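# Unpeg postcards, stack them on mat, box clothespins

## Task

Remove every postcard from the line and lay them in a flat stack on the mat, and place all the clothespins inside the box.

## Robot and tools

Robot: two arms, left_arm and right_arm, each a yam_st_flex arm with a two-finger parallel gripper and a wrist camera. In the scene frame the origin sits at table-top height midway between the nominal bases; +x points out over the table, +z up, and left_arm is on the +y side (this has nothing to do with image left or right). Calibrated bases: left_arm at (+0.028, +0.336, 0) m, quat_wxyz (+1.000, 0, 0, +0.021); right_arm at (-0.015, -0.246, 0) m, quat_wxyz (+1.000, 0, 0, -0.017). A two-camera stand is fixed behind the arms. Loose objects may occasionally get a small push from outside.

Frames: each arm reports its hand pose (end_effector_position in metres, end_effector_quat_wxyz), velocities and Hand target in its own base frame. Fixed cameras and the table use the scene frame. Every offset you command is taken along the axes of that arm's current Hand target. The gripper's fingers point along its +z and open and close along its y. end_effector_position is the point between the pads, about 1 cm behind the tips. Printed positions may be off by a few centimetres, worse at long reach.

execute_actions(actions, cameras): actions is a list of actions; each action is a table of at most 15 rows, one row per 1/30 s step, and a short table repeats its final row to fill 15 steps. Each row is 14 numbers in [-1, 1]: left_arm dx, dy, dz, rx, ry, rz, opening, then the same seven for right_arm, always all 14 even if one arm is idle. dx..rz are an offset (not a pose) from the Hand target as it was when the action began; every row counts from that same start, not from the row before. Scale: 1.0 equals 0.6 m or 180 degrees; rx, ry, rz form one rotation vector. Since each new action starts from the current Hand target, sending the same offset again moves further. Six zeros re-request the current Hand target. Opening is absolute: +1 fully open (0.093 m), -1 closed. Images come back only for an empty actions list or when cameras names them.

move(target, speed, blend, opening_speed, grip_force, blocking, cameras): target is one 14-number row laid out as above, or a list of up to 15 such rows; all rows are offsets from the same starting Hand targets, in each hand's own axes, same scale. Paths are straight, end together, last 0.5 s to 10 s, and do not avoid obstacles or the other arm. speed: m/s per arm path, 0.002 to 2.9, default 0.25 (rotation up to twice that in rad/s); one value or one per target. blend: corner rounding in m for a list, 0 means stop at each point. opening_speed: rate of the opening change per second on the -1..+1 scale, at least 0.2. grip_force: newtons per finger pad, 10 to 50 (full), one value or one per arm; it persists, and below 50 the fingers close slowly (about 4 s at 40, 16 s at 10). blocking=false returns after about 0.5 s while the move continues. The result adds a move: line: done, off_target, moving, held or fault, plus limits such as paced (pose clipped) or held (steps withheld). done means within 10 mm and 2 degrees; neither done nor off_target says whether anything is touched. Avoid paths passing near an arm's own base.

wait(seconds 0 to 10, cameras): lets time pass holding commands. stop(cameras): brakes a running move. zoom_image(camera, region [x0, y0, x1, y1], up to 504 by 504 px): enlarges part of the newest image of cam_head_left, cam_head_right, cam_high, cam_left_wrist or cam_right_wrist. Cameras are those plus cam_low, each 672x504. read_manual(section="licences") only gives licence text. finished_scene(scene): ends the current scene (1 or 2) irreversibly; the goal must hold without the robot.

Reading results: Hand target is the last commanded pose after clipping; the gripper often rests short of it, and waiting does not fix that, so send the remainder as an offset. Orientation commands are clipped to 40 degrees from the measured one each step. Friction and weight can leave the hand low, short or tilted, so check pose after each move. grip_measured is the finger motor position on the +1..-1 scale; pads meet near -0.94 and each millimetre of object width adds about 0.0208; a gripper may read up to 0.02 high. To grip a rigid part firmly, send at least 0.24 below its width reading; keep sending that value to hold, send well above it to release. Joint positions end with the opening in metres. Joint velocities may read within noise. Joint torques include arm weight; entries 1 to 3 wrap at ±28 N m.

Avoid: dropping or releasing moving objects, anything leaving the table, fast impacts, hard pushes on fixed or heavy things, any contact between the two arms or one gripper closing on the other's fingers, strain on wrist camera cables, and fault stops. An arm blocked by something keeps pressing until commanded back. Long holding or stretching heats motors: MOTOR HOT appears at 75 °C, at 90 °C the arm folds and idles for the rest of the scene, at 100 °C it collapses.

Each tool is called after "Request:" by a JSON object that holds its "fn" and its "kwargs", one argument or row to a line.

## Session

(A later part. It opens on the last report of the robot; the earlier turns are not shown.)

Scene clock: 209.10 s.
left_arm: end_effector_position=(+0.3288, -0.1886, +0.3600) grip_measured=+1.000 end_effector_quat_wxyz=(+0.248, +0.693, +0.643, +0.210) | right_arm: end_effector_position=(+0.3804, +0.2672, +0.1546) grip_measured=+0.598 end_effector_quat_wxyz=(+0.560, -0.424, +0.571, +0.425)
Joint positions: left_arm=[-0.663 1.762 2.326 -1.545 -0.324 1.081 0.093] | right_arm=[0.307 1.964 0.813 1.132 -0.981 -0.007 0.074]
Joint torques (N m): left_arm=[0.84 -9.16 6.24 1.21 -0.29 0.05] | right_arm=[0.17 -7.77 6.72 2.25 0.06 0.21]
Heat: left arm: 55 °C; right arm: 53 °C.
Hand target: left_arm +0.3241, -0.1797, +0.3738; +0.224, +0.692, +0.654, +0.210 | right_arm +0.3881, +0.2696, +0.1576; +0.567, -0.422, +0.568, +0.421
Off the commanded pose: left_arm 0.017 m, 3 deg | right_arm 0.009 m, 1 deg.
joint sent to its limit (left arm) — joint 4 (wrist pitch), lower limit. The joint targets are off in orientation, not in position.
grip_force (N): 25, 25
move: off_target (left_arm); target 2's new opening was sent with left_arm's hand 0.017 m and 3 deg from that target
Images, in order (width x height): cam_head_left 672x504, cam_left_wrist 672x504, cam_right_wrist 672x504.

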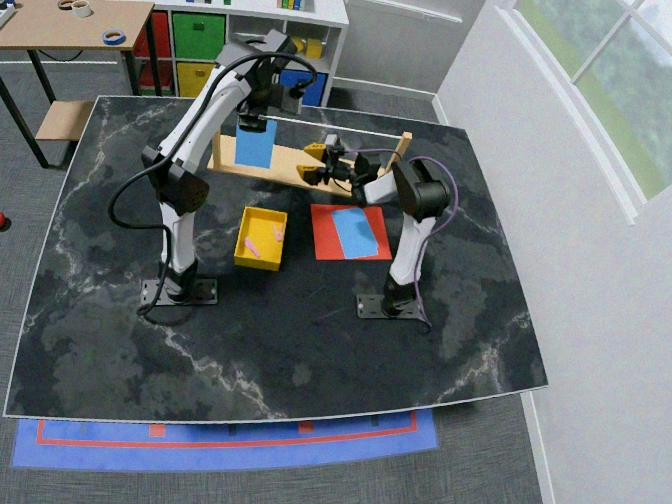

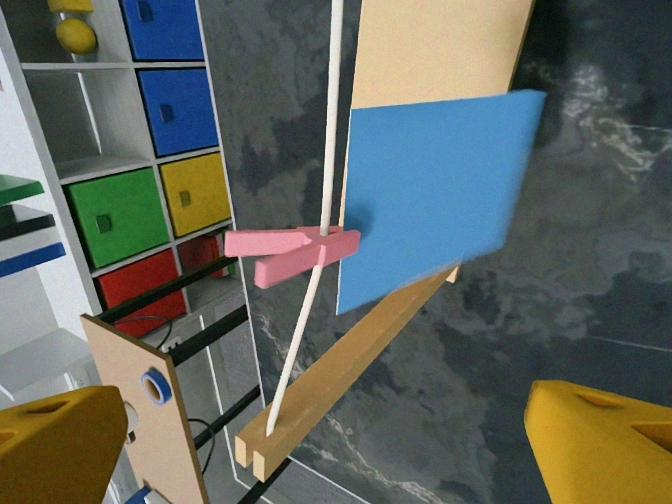

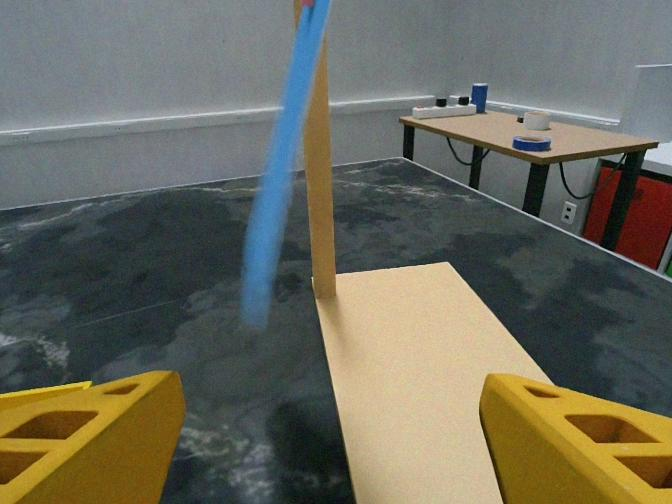

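Request:
{"fn": "wait", "kwargs": {
  "seconds": 1.5,
  "cameras": ["cam_left_wrist","cam_right_wrist"]
}}

Scene clock: 210.80 s.
left_arm: end_effector_position=(+0.3288, -0.1886, +0.3600) grip_measured=+1.000 end_effector_quat_wxyz=(+0.248, +0.693, +0.643, +0.210) | right_arm: end_effector_position=(+0.3805, +0.2672, +0.1546) grip_measured=+0.598 end_effector_quat_wxyz=(+0.561, -0.424, +0.571, +0.425)
Joint positions: left_arm=[-0.663 1.762 2.326 -1.545 -0.324 1.081 0.093] | right_arm=[0.307 1.964 0.813 1.132 -0.981 -0.007 0.074]
Joint torques (N m): left_arm=[0.95 -9.25 6.09 1.27 -0.33 0.06] | right_arm=[0.17 -7.79 6.71 2.24 0.1 0.22]
Heat: left arm: 56 °C; right arm: 53 °C.
Hand target: left_arm +0.3241, -0.1797, +0.3738; +0.224, +0.692, +0.654, +0.210 | right_arm +0.3882, +0.2696, +0.1576; +0.567, -0.422, +0.568, +0.421
Tool commands: left_gripper/opening=+1.0 right_gripper/opening=+0.6
Off the commanded pose: left_arm 0.017 m, 3 deg | right_arm 0.008 m, 1 deg.
grip_force (N): 25, 25
wait: 1.50 s; at rest from the start
Images, in order (width x height): cam_left_wrist 672x504, cam_right_wrist 672x504.

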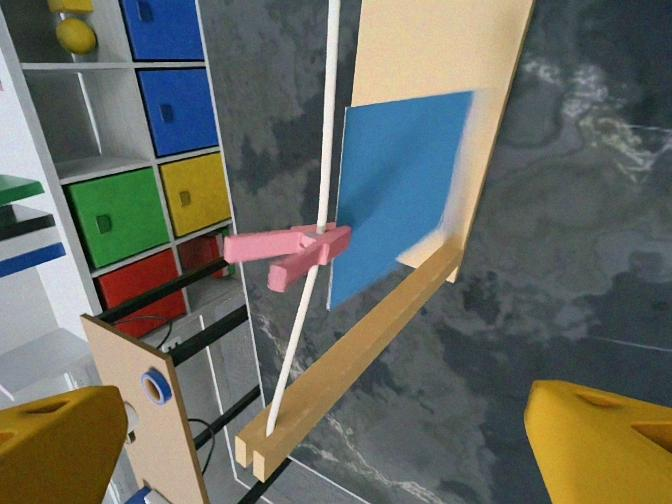

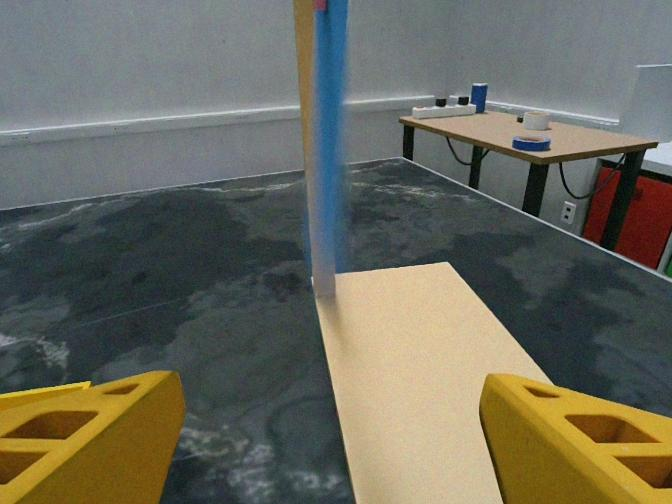

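Request:
{"fn": "move", "kwargs": {
  "target": [0,0,0,0,0,0,1,0,0,0.125,0,0,0,0.6],
  "speed": 0.12,
  "cameras": ["cam_left_wrist","cam_right_wrist"]
}}

Scene clock: 213.17 s.
left_arm: end_effector_position=(+0.3288, -0.1886, +0.3600) grip_measured=+1.000 end_effector_quat_wxyz=(+0.248, +0.693, +0.643, +0.210) | right_arm: end_effector_position=(+0.4026, +0.3383, +0.1566) grip_measured=+0.598 end_effector_quat_wxyz=(+0.564, -0.426, +0.567, +0.424)
Joint positions: left_arm=[-0.663 1.762 2.326 -1.545 -0.324 1.081 0.093] | right_arm=[0.461 2.091 1.03 1.054 -0.828 -0.005 0.074]
Joint torques (N m): left_arm=[0.95 -9.31 6.42 1.22 -0.29 0.03] | right_arm=[0.14 -9.31 7.21 2.22 0.12 0.21]
Heat: left arm: 56 °C; right arm: 52 °C.
Hand target: left_arm +0.3241, -0.1797, +0.3738; +0.224, +0.692, +0.654, +0.210 | right_arm +0.4098, +0.3414, +0.1574; +0.567, -0.422, +0.569, +0.421
Off the commanded pose: left_arm 0.017 m, 3 deg | right_arm 0.008 m, 1 deg.
joint sent to its limit (left arm) — joint 4 (wrist pitch), lower limit. The joint targets are off in orientation, not in position.
grip_force (N): 25, 25
move: off_target (left_arm)
Images, in order (width x height): cam_left_wrist 672x504, cam_right_wrist 672x504.

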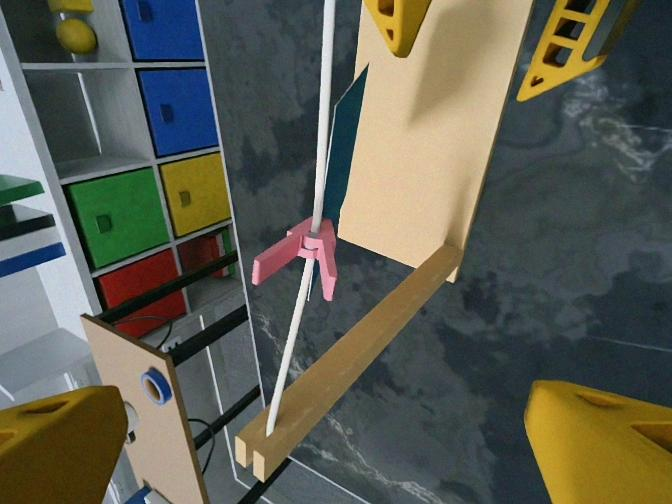

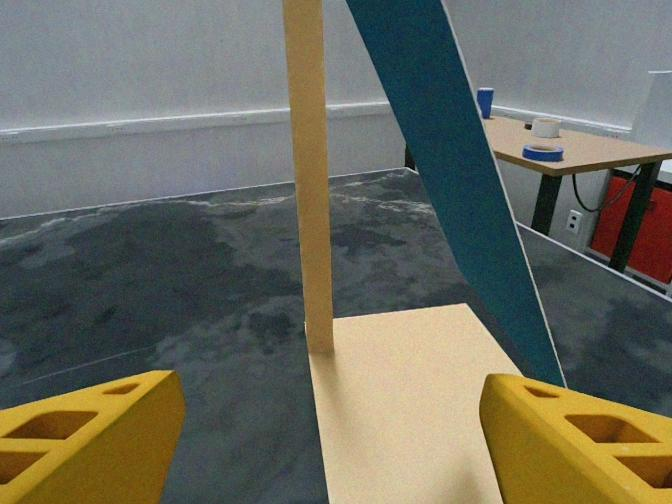

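Request:
{"fn": "wait", "kwargs": {
  "seconds": 3,
  "cameras": ["cam_right_wrist"]
}}

Request:
{"fn": "wait", "kwargs": {
  "seconds": 0.4,
  "cameras": ["cam_right_wrist"]
}}

Request:
{"fn": "wait", "kwargs": {
  "seconds": 4,
  "cameras": ["cam_right_wrist","cam_left_wrist"]
}}

Scene clock: 216.70 s.
left_arm: end_effector_position=(+0.3288, -0.1886, +0.3600) grip_measured=+1.000 end_effector_quat_wxyz=(+0.248, +0.693, +0.643, +0.210) | right_arm: end_effector_position=(+0.4028, +0.3383, +0.1566) grip_measured=+0.598 end_effector_quat_wxyz=(+0.564, -0.425, +0.567, +0.424)
Joint positions: left_arm=[-0.663 1.762 2.326 -1.545 -0.324 1.081 0.093] | right_arm=[0.461 2.091 1.03 1.053 -0.827 -0.005 0.074]
Joint torques (N m): left_arm=[0.81 -9.25 6.16 1.23 -0.31 -0.02] | right_arm=[0.14 -9.33 7.19 2.22 0.11 0.21]
Heat: left arm: 56 °C; right arm: 53 °C.
Hand target: left_arm +0.3241, -0.1797, +0.3738; +0.224, +0.692, +0.654, +0.210 | right_arm +0.4099, +0.3413, +0.1574; +0.567, -0.422, +0.569, +0.421
Tool commands: left_gripper/opening=+1.0 right_gripper/opening=+0.6
Off the commanded pose: left_arm 0.017 m, 3 deg | right_arm 0.008 m, 1 deg.
grip_force (N): 25, 25
wait: 3.00 s; at rest from the start
Images, in order (width x height): cam_right_wrist 672x504.

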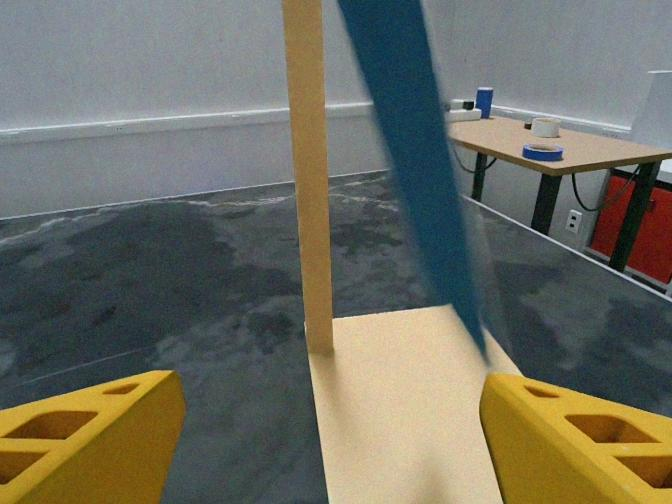

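Scene clock: 217.10 s.
left_arm: end_effector_position=(+0.3288, -0.1886, +0.3600) grip_measured=+1.000 end_effector_quat_wxyz=(+0.248, +0.693, +0.643, +0.210) | right_arm: end_effector_position=(+0.4028, +0.3383, +0.1566) grip_measured=+0.598 end_effector_quat_wxyz=(+0.564, -0.425, +0.567, +0.424)
Joint positions: left_arm=[-0.663 1.762 2.326 -1.545 -0.324 1.081 0.093] | right_arm=[0.461 2.091 1.03 1.053 -0.827 -0.005 0.074]
Joint torques (N m): left_arm=[0.99 -9.21 6.06 1.2 -0.32 0.05] | right_arm=[0.14 -9.32 7.16 2.22 0.1 0.2]
Heat: left arm: 56 °C; right arm: 53 °C.
Hand target: left_arm +0.3241, -0.1797, +0.3738; +0.224, +0.692, +0.654, +0.210 | right_arm +0.4099, +0.3413, +0.1574; +0.567, -0.422, +0.569, +0.421
Tool commands: left_gripper/opening=+1.0 right_gripper/opening=+0.6
Off the commanded pose: left_arm 0.017 m, 3 deg | right_arm 0.008 m, 1 deg.
grip_force (N): 25, 25
wait: 0.40 s; at rest by 0.17 s
Images, in order (width x height): cam_right_wrist 672x504.

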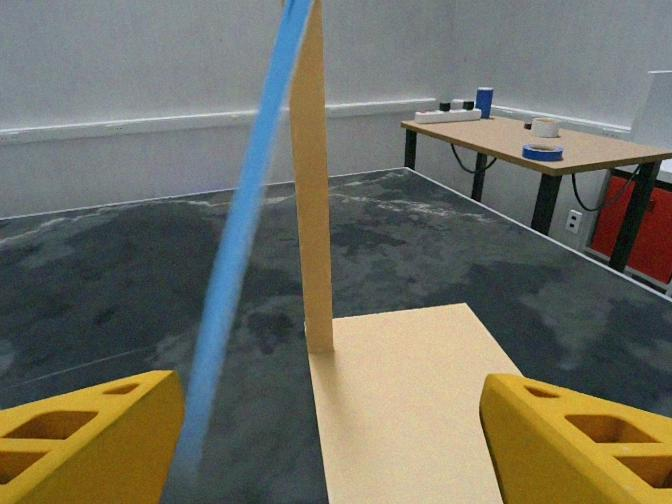

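Scene clock: 221.10 s.
left_arm: end_effector_position=(+0.3288, -0.1886, +0.3600) grip_measured=+1.000 end_effector_quat_wxyz=(+0.248, +0.693, +0.643, +0.210) | right_arm: end_effector_position=(+0.4028, +0.3383, +0.1566) grip_measured=+0.598 end_effector_quat_wxyz=(+0.564, -0.425, +0.567, +0.424)
Joint positions: left_arm=[-0.663 1.762 2.326 -1.545 -0.324 1.081 0.093] | right_arm=[0.461 2.091 1.03 1.053 -0.827 -0.005 0.074]
Joint torques (N m): left_arm=[0.81 -9.29 6.19 1.2 -0.33 0] | right_arm=[0.13 -9.32 7.15 2.21 0.11 0.2]
Heat: left arm: 56 °C; right arm: 53 °C.
Hand target: left_arm +0.3241, -0.1797, +0.3738; +0.224, +0.692, +0.654, +0.210 | right_arm +0.4099, +0.3413, +0.1574; +0.567, -0.422, +0.569, +0.421
Tool commands: left_gripper/opening=+1.0 right_gripper/opening=+0.6
Off the commanded pose: left_arm 0.017 m, 3 deg | right_arm 0.008 m, 1 deg.
grip_force (N): 25, 25
wait: 4.00 s; at rest by 0.17 s
Images, in order (width x height): cam_left_wrist 672x504, cam_right_wrist 672x504.

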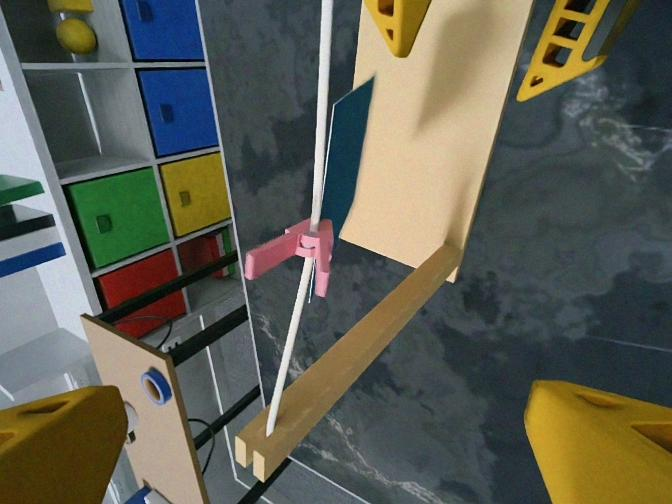

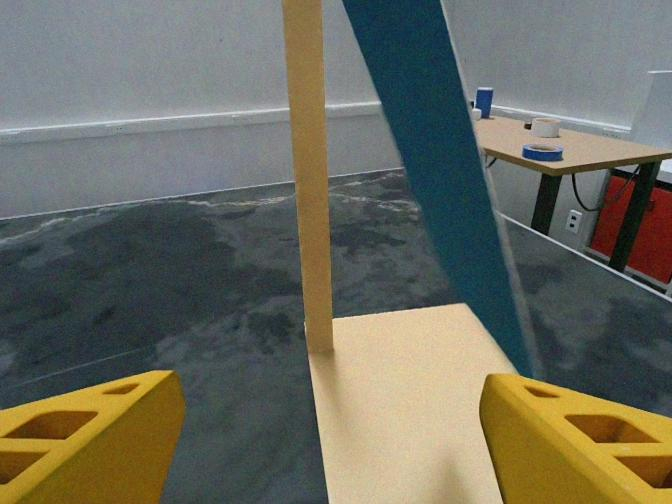

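Request:
{"fn": "move", "kwargs": {
  "target": [
    [0,0,0,0,0,0,1,0,0,0,0,0,0,1],
    [0,0,0,0,0,0,1,0,0,0.045,0,0,0,1]
  ],
  "speed": 0.12,
  "cameras": ["cam_left_wrist","cam_right_wrist"]
}}

Scene clock: 223.50 s.
left_arm: end_effector_position=(+0.3288, -0.1886, +0.3600) grip_measured=+1.000 end_effector_quat_wxyz=(+0.248, +0.693, +0.643, +0.210) | right_arm: end_effector_position=(+0.4111, +0.3634, +0.1565) grip_measured=+1.000 end_effector_quat_wxyz=(+0.564, -0.426, +0.567, +0.423)
Joint positions: left_arm=[-0.663 1.762 2.326 -1.545 -0.324 1.081 0.093] | right_arm=[0.506 2.143 1.122 1.013 -0.782 -0.005 0.093]
Joint torques (N m): left_arm=[0.99 -9.31 6.08 1.2 -0.34 0] | right_arm=[0.18 -9.92 7.46 2.22 0.13 0.21]
Heat: left arm: 56 °C; right arm: 53 °C.
Hand target: left_arm +0.3241, -0.1797, +0.3738; +0.224, +0.692, +0.654, +0.210 | right_arm +0.4178, +0.3671, +0.1572; +0.567, -0.422, +0.569, +0.421
Off the commanded pose: left_arm 0.017 m, 3 deg | right_arm 0.008 m, 1 deg.
joint sent to its limit (left arm) — joint 4 (wrist pitch), lower limit. The joint targets are off in orientation, not in position.
grip_force (N): 25, 25
move: off_target (left_arm)
Images, in order (width x height): cam_left_wrist 672x504, cam_right_wrist 672x504.

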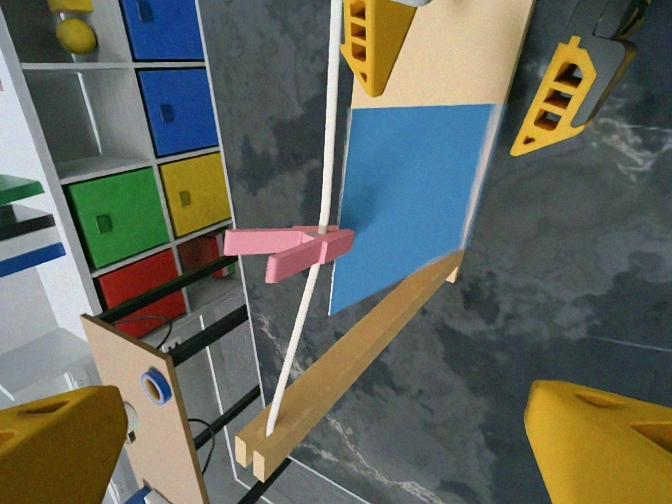

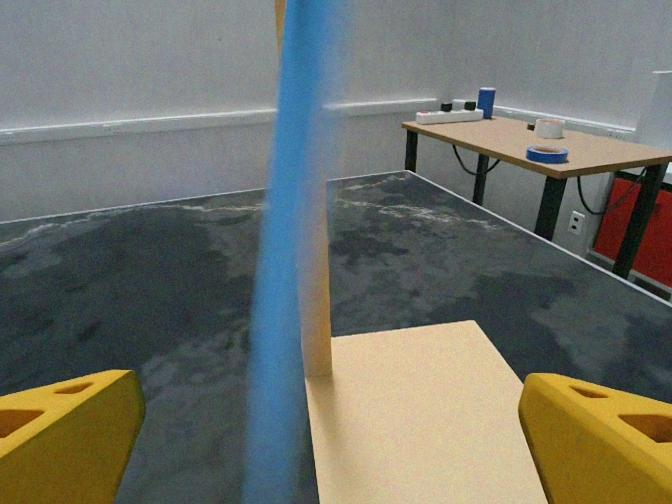

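Request:
{"fn": "move", "kwargs": {
  "target": [
    [0,0,0,0,0,0,1,0,0,0.042,0,0,0,1],
    [0,0,0,0,0,0,1,0,0,0.042,0,0,0,-1],
    [0,0,0,0,0,0,1,0,0,0.042,0,0,0,-1]
  ],
  "speed": 0.12,
  "opening_speed": 1,
  "cameras": ["cam_left_wrist","cam_right_wrist"]
}}

Scene clock: 232.50 s.
left_arm: end_effector_position=(+0.3288, -0.1886, +0.3600) grip_measured=+1.000 end_effector_quat_wxyz=(+0.248, +0.693, +0.643, +0.210) | right_arm: end_effector_position=(+0.4189, +0.3873, +0.1568) grip_measured=-0.978 end_effector_quat_wxyz=(+0.564, -0.425, +0.567, +0.423)
Joint positions: left_arm=[-0.663 1.762 2.326 -1.545 -0.324 1.081 0.093] | right_arm=[0.546 2.194 1.217 0.97 -0.741 -0.005 0]
Joint torques (N m): left_arm=[0.94 -9.21 6.22 1.23 -0.34 0.07] | right_arm=[0.21 -10.43 7.65 2.27 0.11 0.2]
Heat: left arm: 56 °C; right arm: 52 °C.
Hand target: left_arm +0.3241, -0.1797, +0.3738; +0.224, +0.692, +0.654, +0.210 | right_arm +0.4251, +0.3912, +0.1574; +0.567, -0.422, +0.568, +0.421
Off the commanded pose: left_arm 0.017 m, 3 deg | right_arm 0.007 m, 1 deg.
joint sent to its limit (left arm) — joint 4 (wrist pitch), lower limit. The joint targets are off in orientation, not in position.
grip_force (N): 25, 25
move: off_target (left_arm)
Images, in order (width x height): cam_left_wrist 672x504, cam_right_wrist 672x504.

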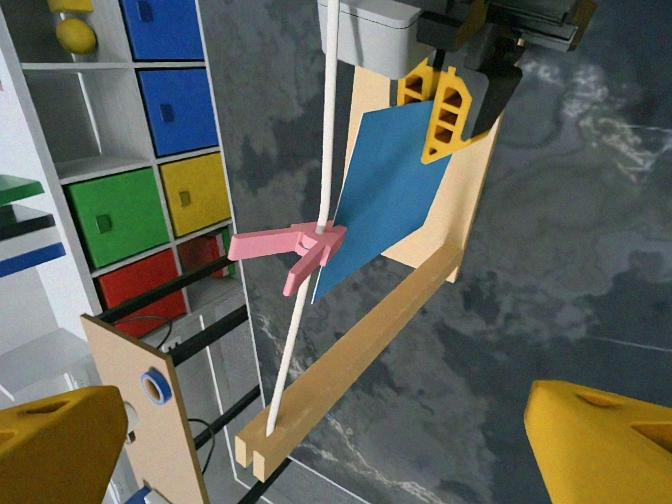

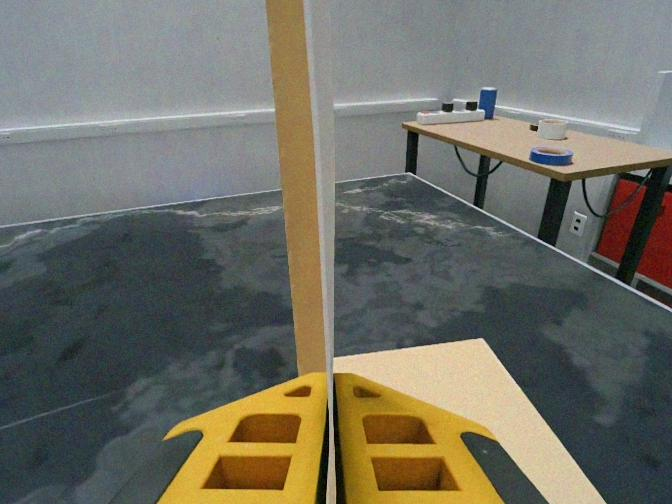

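Request:
{"fn": "move", "kwargs": {
  "target": [0.027,0.02,0.095,0,0,0,1,0,0,0,0,0,0,-1],
  "speed": 0.12,
  "cameras": ["cam_left_wrist"]
}}

Scene clock: 236.07 s.
left_arm: end_effector_position=(+0.3626, -0.1629, +0.3406) grip_measured=+1.000 end_effector_quat_wxyz=(+0.226, +0.688, +0.655, +0.215) | right_arm: end_effector_position=(+0.4189, +0.3873, +0.1568) grip_measured=-0.978 end_effector_quat_wxyz=(+0.564, -0.425, +0.567, +0.423)
Joint positions: left_arm=[-0.541 1.791 2.275 -1.479 -0.283 1.164 0.093] | right_arm=[0.546 2.194 1.217 0.97 -0.741 -0.005 0]
Joint torques (N m): left_arm=[0.87 -6.23 4.22 1.54 0 0.02] | right_arm=[0.23 -10.47 7.61 2.27 0.11 0.2]
Heat: left arm: 56 °C; right arm: 52 °C.
Hand target: left_arm +0.3680, -0.1661, +0.3346; +0.224, +0.692, +0.654, +0.210 | right_arm +0.4251, +0.3912, +0.1574; +0.567, -0.422, +0.568, +0.421
Off the commanded pose: left_arm 0.009 m, 1 deg | right_arm 0.007 m, 1 deg.
grip_force (N): 25, 25
move: done
Images, in order (width x height): cam_left_wrist 672x504.

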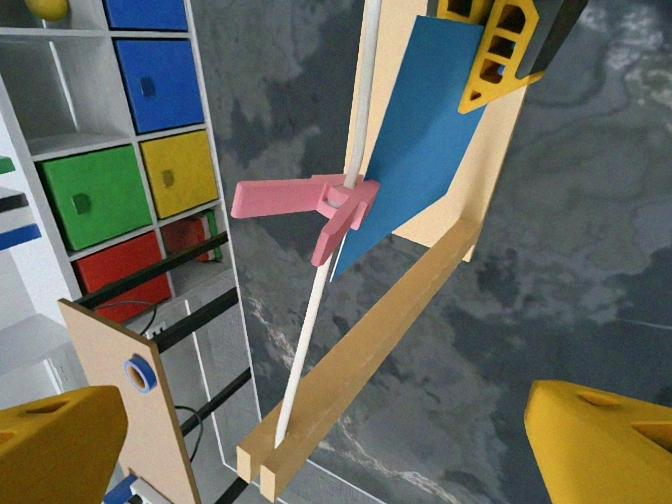

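Request:
{"fn": "move", "kwargs": {
  "target": [-0.03,0.003,0.08,0,0,0,1,0,0,0,0,0,0,-1],
  "speed": 0.1,
  "cameras": ["cam_left_wrist"]
}}

Scene clock: 238.00 s.
left_arm: end_effector_position=(+0.3924, -0.1809, +0.3040) grip_measured=+1.000 end_effector_quat_wxyz=(+0.226, +0.688, +0.655, +0.215) | right_arm: end_effector_position=(+0.4189, +0.3873, +0.1568) grip_measured=-0.978 end_effector_quat_wxyz=(+0.564, -0.425, +0.567, +0.423)
Joint positions: left_arm=[-0.541 1.826 2.141 -1.309 -0.282 1.164 0.093] | right_arm=[0.546 2.194 1.217 0.97 -0.741 -0.005 0]
Joint torques (N m): left_arm=[0.1 -7.32 4.78 1.52 -0.01 -0.08] | right_arm=[0.24 -10.47 7.66 2.27 0.11 0.21]
Heat: left arm: 56 °C; right arm: 52 °C.
Hand target: left_arm +0.3964, -0.1858, +0.2968; +0.224, +0.692, +0.654, +0.210 | right_arm +0.4251, +0.3912, +0.1574; +0.567, -0.422, +0.568, +0.421
Off the commanded pose: left_arm 0.010 m, 1 deg | right_arm 0.007 m, 1 deg.
grip_force (N): 25, 25
move: done
Images, in order (width x height): cam_left_wrist 672x504.

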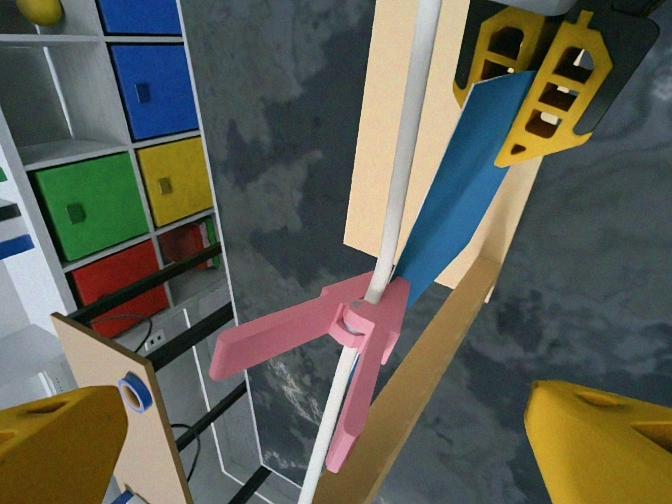

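Request:
{"fn": "move", "kwargs": {
  "target": [
    [0.008,0.02,0.01,0,0,0,1,0,0,0,0,0,0,-1],
    [0.008,0.02,0.01,0,0,0,-0.9,0,0,0,0,0,0,-1],
    [0.008,0.02,0.01,0,0,0,-0.9,0,0,0,0,0,0,-1]
  ],
  "speed": 0.08,
  "grip_force": [45,25],
  "opening_speed": 0.9,
  "cameras": ["cam_left_wrist"]
}}

Scene clock: 245.17 s.
left_arm: end_effector_position=(+0.4016, -0.1784, +0.2979) grip_measured=-0.893 end_effector_quat_wxyz=(+0.215, +0.694, +0.654, +0.210) | right_arm: end_effector_position=(+0.4224, +0.3873, +0.1553) grip_measured=-0.978 end_effector_quat_wxyz=(+0.564, -0.420, +0.574, +0.420)
Joint positions: left_arm=[-0.519 1.87 2.185 -1.329 -0.266 1.187 0.002] | right_arm=[0.546 2.198 1.223 0.959 -0.726 -0.001 0]
Joint torques (N m): left_arm=[0.83 -7.05 7.05 1.55 -0.02 0.02] | right_arm=[0.25 -10.8 7.2 2.41 -0.04 0.15]
Heat: left arm: 56 °C; right arm: 52 °C.
Hand target: left_arm +0.4099, -0.1817, +0.2990; +0.224, +0.692, +0.654, +0.210 | right_arm +0.4251, +0.3913, +0.1573; +0.567, -0.422, +0.568, +0.421
Off the commanded pose: left_arm 0.009 m, 1 deg | right_arm 0.005 m, 1 deg.
grip_force (N): 45, 25
move: done
Images, in order (width x height): cam_left_wrist 672x504.

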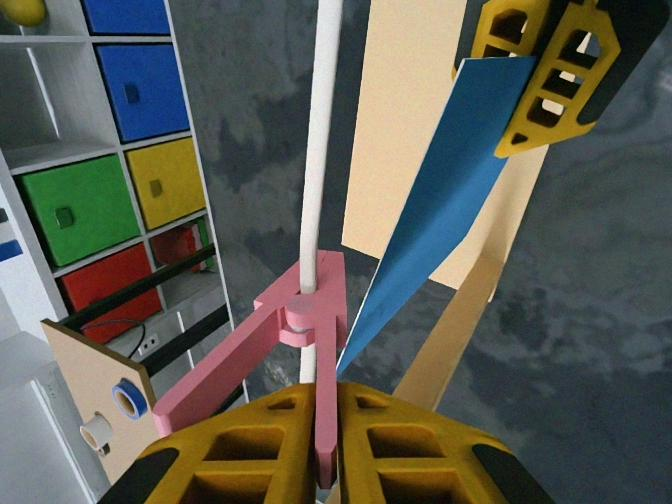

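Request:
{"fn": "move", "kwargs": {
  "target": [
    [0,0,0,0,0,0,1,0,0,0,0,0,0,-1],
    [0,0,0,0,0,0,1,0,0,0,0,0,0,-1]
  ],
  "opening_speed": 1,
  "cameras": ["cam_left_wrist"]
}}

Scene clock: 248.23 s.
left_arm: end_effector_position=(+0.4019, -0.1786, +0.2982) grip_measured=+1.000 end_effector_quat_wxyz=(+0.216, +0.694, +0.654, +0.210) | right_arm: end_effector_position=(+0.4224, +0.3873, +0.1553) grip_measured=-0.978 end_effector_quat_wxyz=(+0.564, -0.420, +0.574, +0.420)
Joint positions: left_arm=[-0.519 1.87 2.185 -1.327 -0.266 1.187 0.093] | right_arm=[0.546 2.198 1.223 0.959 -0.726 -0.001 0]
Joint torques (N m): left_arm=[0.92 -7.23 7.09 1.49 -0.07 -0.03] | right_arm=[0.25 -10.81 7.17 2.4 -0.05 0.17]
Heat: left arm: 56 °C; right arm: 52 °C.
Hand target: left_arm +0.4100, -0.1818, +0.2990; +0.224, +0.692, +0.654, +0.211 | right_arm +0.4251, +0.3913, +0.1573; +0.567, -0.422, +0.568, +0.421
Off the commanded pose: left_arm 0.009 m, 1 deg | right_arm 0.005 m, 1 deg.
grip_force (N): 45, 25
move: done
Images, in order (width x height): cam_left_wrist 672x504.

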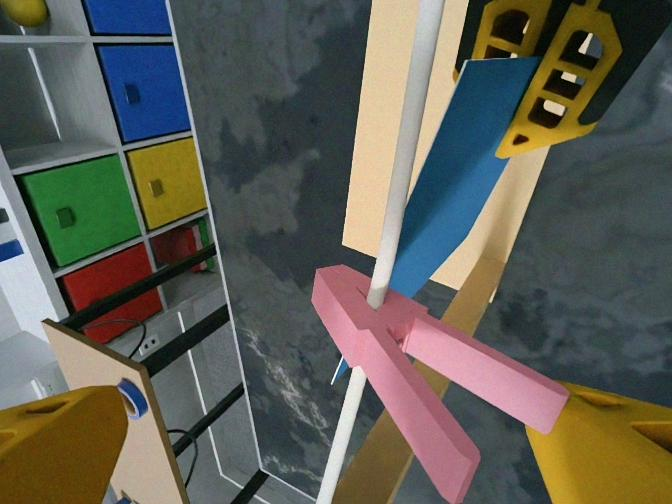

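Request:
{"fn": "move", "kwargs": {
  "target": [
    [0,0,-0.15,0,0,0,1,0,0,0,0,0,0,-1],
    [0.05,-0.135,-0.082,-0.173,-0.188,-0.159,1,0,0,0,0,0,0,-1]
  ],
  "blend": [0.02,0],
  "speed": 0.15,
  "cameras": ["cam_left_wrist","cam_head_left"]
}}

Scene clock: 255.77 s.
left_arm: end_effector_position=(+0.3192, -0.1470, +0.2884) grip_measured=+1.000 end_effector_quat_wxyz=(+0.608, +0.464, +0.635, +0.112) | right_arm: end_effector_position=(+0.4224, +0.3873, +0.1553) grip_measured=-0.978 end_effector_quat_wxyz=(+0.564, -0.420, +0.574, +0.420)
Joint positions: left_arm=[-0.416 0.94 0.775 -0.073 0.032 0.821 0.093] | right_arm=[0.546 2.198 1.223 0.959 -0.726 -0.001 0]
Joint torques (N m): left_arm=[1.03 -3.44 5.57 2.38 0.23 -0.16] | right_arm=[0.25 -10.84 7.21 2.4 -0.04 0.16]
Heat: left arm: 55 °C; right arm: 51 °C.
Hand target: left_arm +0.3173, -0.1464, +0.2914; +0.617, +0.460, +0.629, +0.108 | right_arm +0.4251, +0.3913, +0.1573; +0.567, -0.422, +0.568, +0.421
Off the commanded pose: left_arm 0.004 m, 1 deg | right_arm 0.005 m, 1 deg.
grip_force (N): 45, 25
move: done
Images, in order (width x height): cam_head_left 672x504, cam_left_wrist 672x504.

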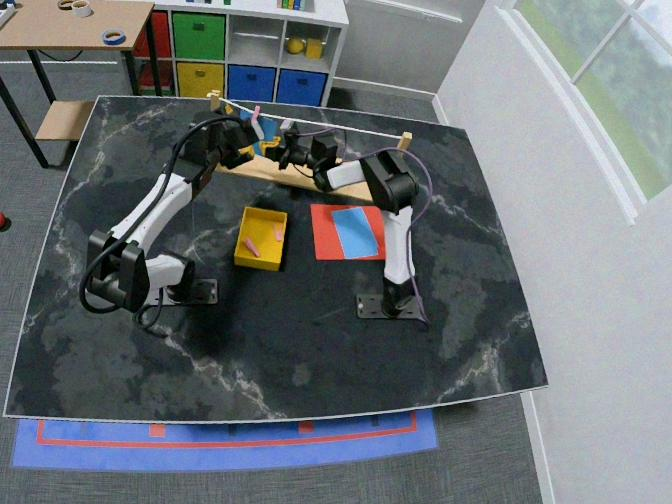

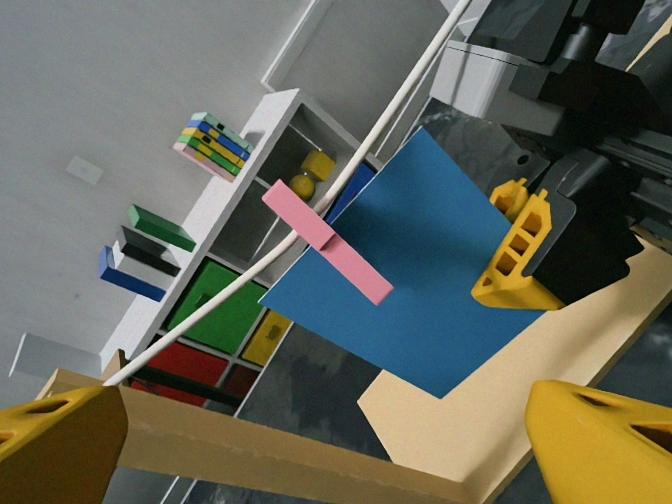

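Request:
{"fn": "move", "kwargs": {
  "target": [
    [-0.12,0.1,0,0.173,0.188,0.159,1,0,0,0,0,0,0,-1],
    [-0.079,0.062,0.087,0.173,0.188,0.159,1,0,0,0,0,0,0,-1]
  ],
  "blend": [0.02,0],
  "speed": 0.15,
  "cameras": ["cam_left_wrist"]
}}

Scene clock: 261.00 s.
left_arm: end_effector_position=(+0.3652, -0.1829, +0.3384) grip_measured=+1.000 end_effector_quat_wxyz=(+0.222, +0.694, +0.654, +0.204) | right_arm: end_effector_position=(+0.4224, +0.3873, +0.1553) grip_measured=-0.978 end_effector_quat_wxyz=(+0.564, -0.420, +0.574, +0.420)
Joint positions: left_arm=[-0.58 1.877 2.397 -1.54 -0.284 1.131 0.093] | right_arm=[0.546 2.198 1.223 0.959 -0.726 -0.001 0]
Joint torques (N m): left_arm=[1.13 -7.49 4.88 1.45 -0.2 0.02] | right_arm=[0.24 -10.81 7.2 2.41 -0.05 0.15]
Heat: left arm: 54 °C; right arm: 51 °C.
Hand target: left_arm +0.3710, -0.1820, +0.3384; +0.224, +0.691, +0.654, +0.211 | right_arm +0.4251, +0.3913, +0.1573; +0.567, -0.422, +0.568, +0.421
Off the commanded pose: left_arm 0.006 m, 1 deg | right_arm 0.005 m, 1 deg.
grip_force (N): 45, 25
move: done
Images, in order (width x height): cam_left_wrist 672x504.

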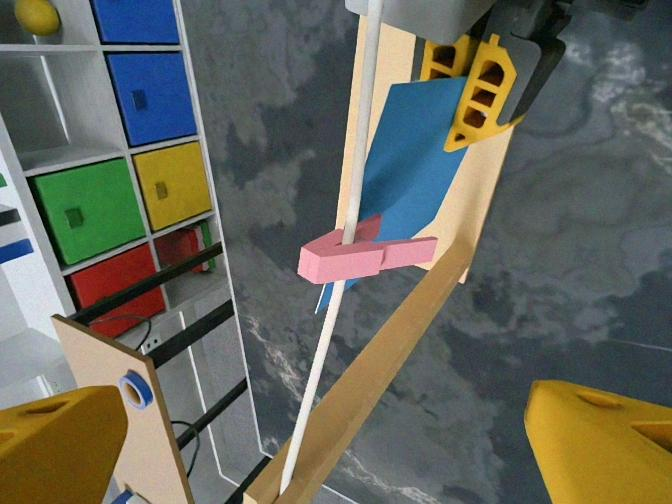

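Request:
{"fn": "execute_actions", "kwargs": {
  "actions": [],
  "cameras": ["cam_head_right","cam_low","cam_high","cam_left_wrist"]
}}

Request:
{"fn": "zoom_image", "kwargs": {
  "camera": "cam_left_wrist",
  "region": [240, 160, 500, 360]
}}

Scene clock: 261.93 s.
left_arm: end_effector_position=(+0.3652, -0.1829, +0.3384) grip_measured=+1.000 end_effector_quat_wxyz=(+0.222, +0.694, +0.654, +0.204) | right_arm: end_effector_position=(+0.4224, +0.3873, +0.1553) grip_measured=-0.978 end_effector_quat_wxyz=(+0.564, -0.420, +0.574, +0.420)
Joint positions: left_arm=[-0.58 1.877 2.397 -1.54 -0.284 1.131 0.093] | right_arm=[0.546 2.198 1.223 0.959 -0.726 -0.001 0]
Joint velocities: within noise
Joint torques (N m): left_arm=[1.24 -7.66 4.89 1.45 -0.22 0.03] | right_arm=[0.24 -10.81 7.16 2.41 -0.04 0.16]
Heat: left arm: 54 °C; right arm: 51 °C.
Hand target: left_arm +0.3710, -0.1820, +0.3384; +0.224, +0.691, +0.654, +0.211 | right_arm +0.4251, +0.3913, +0.1573; +0.567, -0.422, +0.568, +0.421
Tool commands: left_gripper/opening=+1.0 right_gripper/opening=-1.0
Off the commanded pose: left_arm 0.006 m, 1 deg | right_arm 0.005 m, 1 deg.
grip_force (N): 45, 25
Images, in order (width x height): cam_head_right 672x504, cam_high 672x504, cam_low 672x504, cam_left_wrist 672x504.

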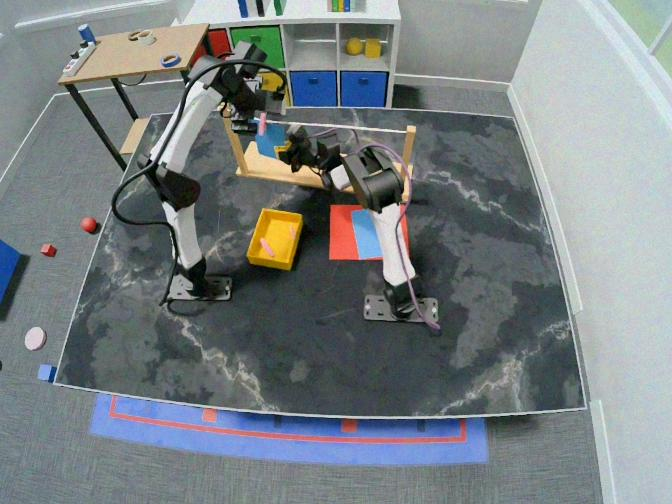

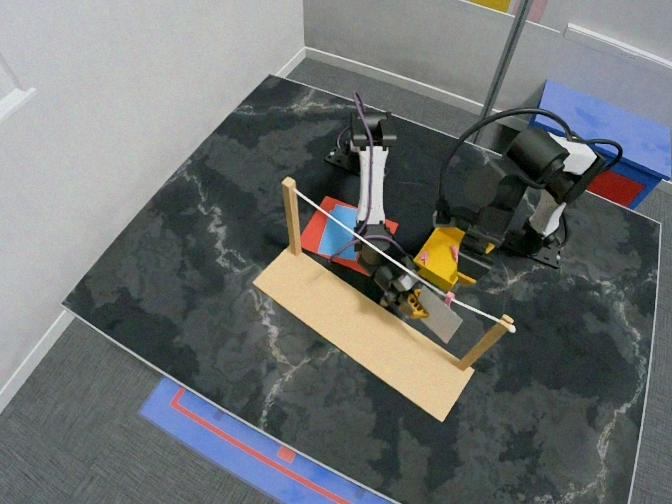

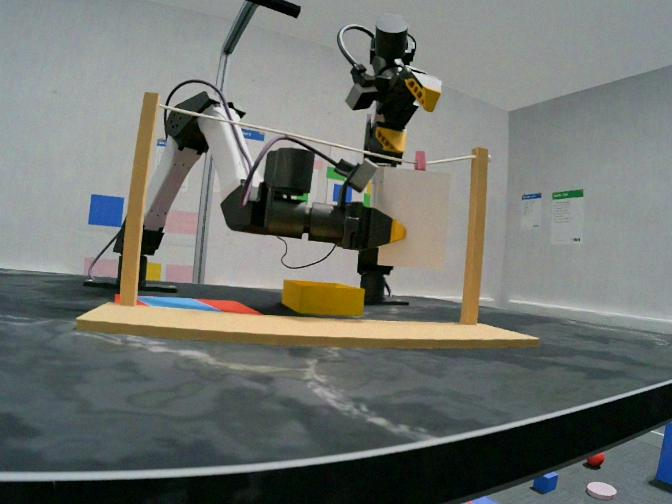

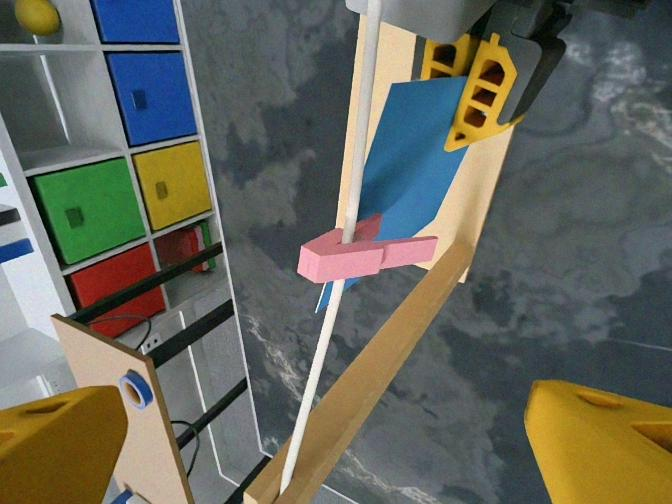

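Scaled by 1.938 from the camera's 672x504 image, which has a finer 960x720 frame.

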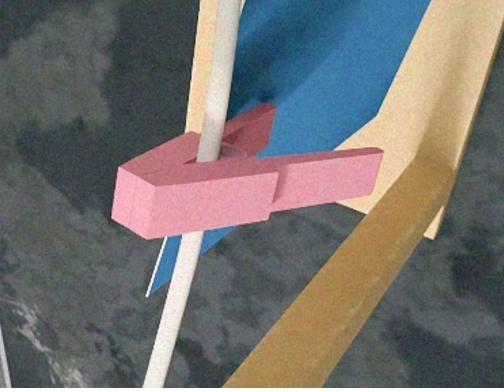

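Request:
{"fn": "move", "kwargs": {
  "target": [
    [0,0,0,0,0,0,1,0.11,0,0,0,0,0,-1],
    [0,0,0,0,0,0,1,0.11,0.191,-0.058,0,0,0,-1],
    [0,0,0,0,0,0,1,0.062,0.166,-0.313,0,0,0,-1]
  ],
  "blend": [0.01,0.03,0],
  "speed": 0.15,
  "cameras": ["cam_head_right","cam_left_wrist","cam_right_wrist"]
}}

Request:
{"fn": "zoom_image", "kwargs": {
  "camera": "cam_left_wrist",
  "region": [240, 160, 500, 360]
}}

Scene clock: 267.07 s.
left_arm: end_effector_position=(+0.3652, -0.1829, +0.3384) grip_measured=+1.000 end_effector_quat_wxyz=(+0.222, +0.694, +0.654, +0.204) | right_arm: end_effector_position=(+0.2776, +0.2420, +0.1026) grip_measured=-0.978 end_effector_quat_wxyz=(+0.539, -0.411, +0.597, +0.428)
Joint positions: left_arm=[-0.58 1.877 2.397 -1.54 -0.284 1.131 0.093] | right_arm=[0.342 1.908 0.342 1.479 -0.929 -0.003 0]
Joint torques (N m): left_arm=[1.07 -7.69 4.78 1.49 -0.21 0.03] | right_arm=[-0.57 -8.8 1.96 2.99 -0.17 0.13]
Heat: left arm: 54 °C; right arm: 50 °C.
Hand target: left_arm +0.3710, -0.1820, +0.3384; +0.224, +0.691, +0.654, +0.211 | right_arm +0.2753, +0.2403, +0.1206; +0.567, -0.422, +0.568, +0.421
Off the commanded pose: left_arm 0.006 m, 1 deg | right_arm 0.018 m, 5 deg.
grip_force (N): 45, 25
move: off_target (right_arm)
Images, in order (width x height): cam_head_right 672x504, cam_left_wrist 672x504, cam_right_wrist 672x504.

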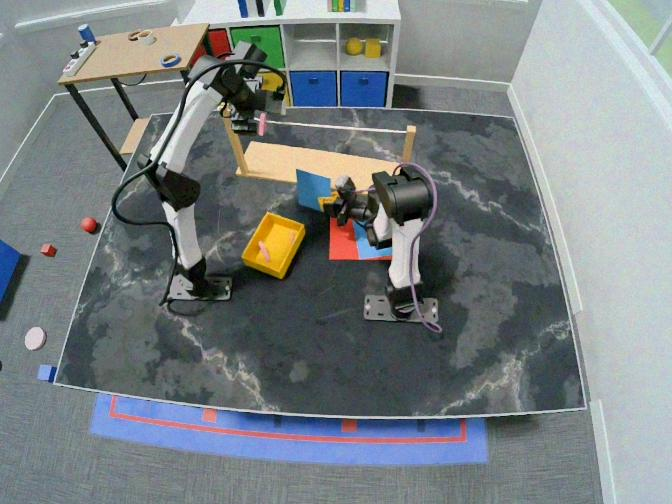

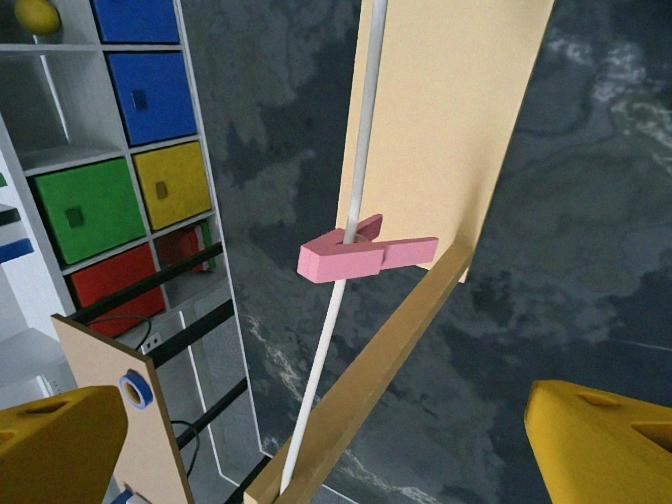

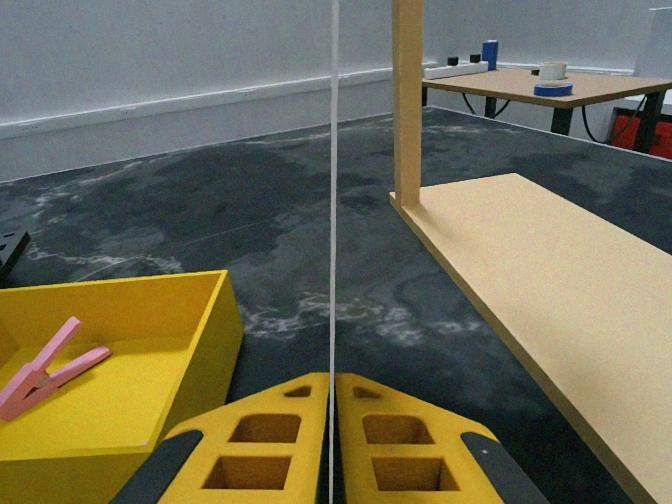

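Scaled by 1.938 from the camera's 672x504 image, which has a finer 960x720 frame.

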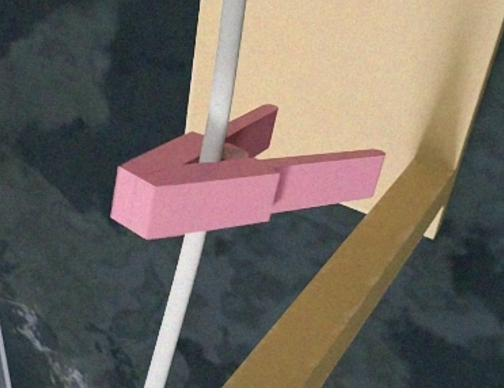

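Request:
{"fn": "move", "kwargs": {
  "target": [
    [0,0,-0.12,0,0,0,0.7,0,0,0,0,0,0,-1],
    [0.063,-0.172,0.058,-0.297,-0.108,0.056,0.7,0,0,0,0,0,0,-1]
  ],
  "blend": [0.03,0],
  "speed": 0.2,
  "cameras": ["cam_left_wrist"]
}}

Scene clock: 276.87 s.
left_arm: end_effector_position=(+0.3095, -0.1400, +0.2545) grip_measured=+0.703 end_effector_quat_wxyz=(+0.594, +0.591, +0.388, +0.385) | right_arm: end_effector_position=(+0.2776, +0.2421, +0.1026) grip_measured=-0.978 end_effector_quat_wxyz=(+0.539, -0.411, +0.597, +0.428)
Joint positions: left_arm=[-0.435 0.888 0.39 0.499 -0.021 1.565 0.079] | right_arm=[0.342 1.908 0.342 1.479 -0.93 -0.003 0]
Joint torques (N m): left_arm=[1.03 -0.58 5.5 2.38 0.23 -0.02] | right_arm=[-0.54 -8.83 1.94 2.98 -0.17 0.14]
Heat: left arm: 53 °C; right arm: 50 °C.
Hand target: left_arm +0.3099, -0.1408, +0.2497; +0.594, +0.595, +0.384, +0.383 | right_arm +0.2754, +0.2403, +0.1206; +0.567, -0.422, +0.568, +0.421
Off the commanded pose: left_arm 0.005 m, 1 deg | right_arm 0.018 m, 5 deg.
grip_force (N): 45, 25
move: off_target (right_arm)
Images, in order (width x height): cam_left_wrist 672x504.

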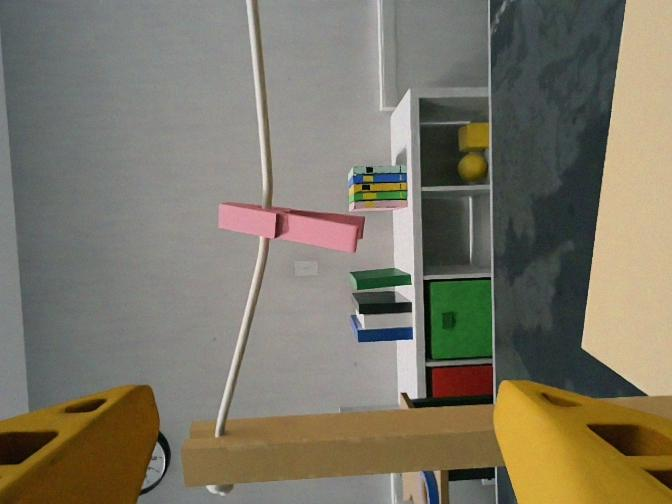

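Request:
{"fn": "move", "kwargs": {
  "target": [
    [-0.022,0,0.137,0,0,0,0.7,0,0,0,0,0,0,-1],
    [-0.022,0.055,0.137,0,0,0,0.7,0,0,0,0,0,0,-1]
  ],
  "speed": 0.12,
  "cameras": ["cam_left_wrist"]
}}

Scene clock: 280.23 s.
left_arm: end_effector_position=(+0.3804, -0.1857, +0.2673) grip_measured=+0.703 end_effector_quat_wxyz=(+0.587, +0.602, +0.389, +0.376) | right_arm: end_effector_position=(+0.2776, +0.2421, +0.1026) grip_measured=-0.978 end_effector_quat_wxyz=(+0.539, -0.411, +0.597, +0.428)
Joint positions: left_arm=[-0.472 1.289 0.672 0.589 -0.046 1.566 0.079] | right_arm=[0.342 1.908 0.342 1.479 -0.93 -0.003 0]
Joint torques (N m): left_arm=[0.02 -6.28 8.05 2.01 -0.08 -0.03] | right_arm=[-0.54 -8.77 1.92 2.99 -0.16 0.13]
Heat: left arm: 53 °C; right arm: 50 °C.
Hand target: left_arm +0.3793, -0.1868, +0.2827; +0.594, +0.595, +0.384, +0.383 | right_arm +0.2754, +0.2403, +0.1206; +0.567, -0.422, +0.568, +0.421
Off the commanded pose: left_arm 0.015 m, 2 deg | right_arm 0.018 m, 5 deg.
grip_force (N): 45, 25
move: off_target (left_arm, right_arm)
Images, in order (width x height): cam_left_wrist 672x504.

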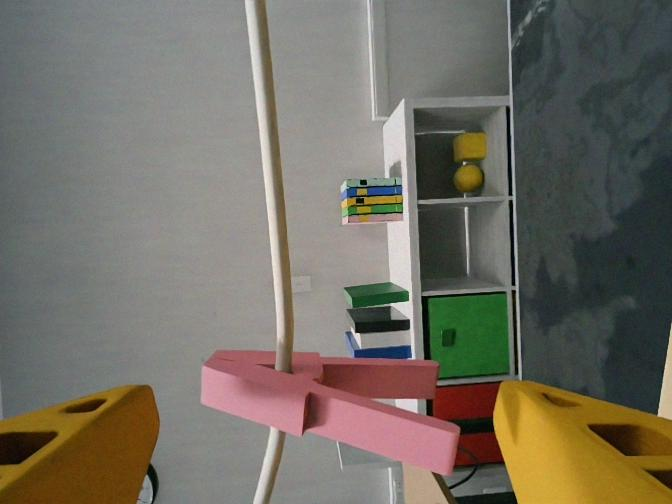

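Request:
{"fn": "move", "kwargs": {
  "target": [0,0.05,0.012,0,0,0,0.7,0,0,0,0,0,0,-1],
  "speed": 0.08,
  "cameras": ["cam_left_wrist"]
}}

Scene clock: 281.90 s.
left_arm: end_effector_position=(+0.3885, -0.1898, +0.2933) grip_measured=+0.703 end_effector_quat_wxyz=(+0.584, +0.604, +0.391, +0.375) | right_arm: end_effector_position=(+0.2776, +0.2421, +0.1026) grip_measured=-0.978 end_effector_quat_wxyz=(+0.539, -0.411, +0.597, +0.428)
Joint positions: left_arm=[-0.472 1.289 0.788 0.465 -0.046 1.566 0.079] | right_arm=[0.342 1.908 0.342 1.479 -0.93 -0.003 0]
Joint torques (N m): left_arm=[-0.01 -7.16 8.61 1.99 -0.02 -0.05] | right_arm=[-0.59 -8.83 1.91 2.99 -0.16 0.13]
Heat: left arm: 52 °C; right arm: 50 °C.
Hand target: left_arm +0.3859, -0.1898, +0.3128; +0.594, +0.595, +0.384, +0.383 | right_arm +0.2754, +0.2403, +0.1206; +0.567, -0.422, +0.568, +0.421
Off the commanded pose: left_arm 0.020 m, 2 deg | right_arm 0.018 m, 5 deg.
grip_force (N): 45, 25
move: off_target (left_arm, right_arm)
Images, in order (width x height): cam_left_wrist 672x504.

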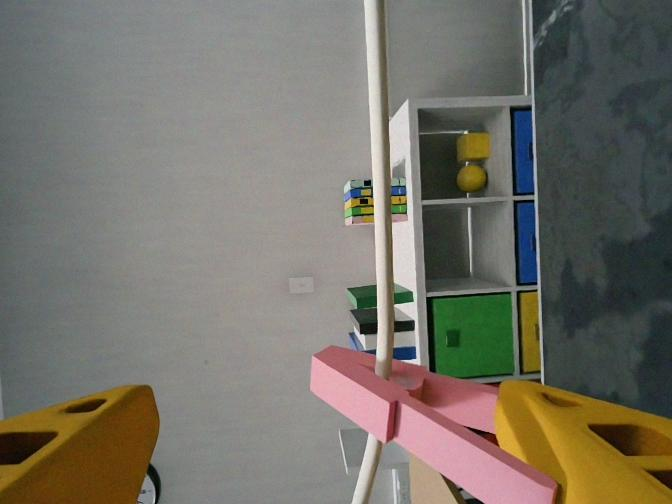

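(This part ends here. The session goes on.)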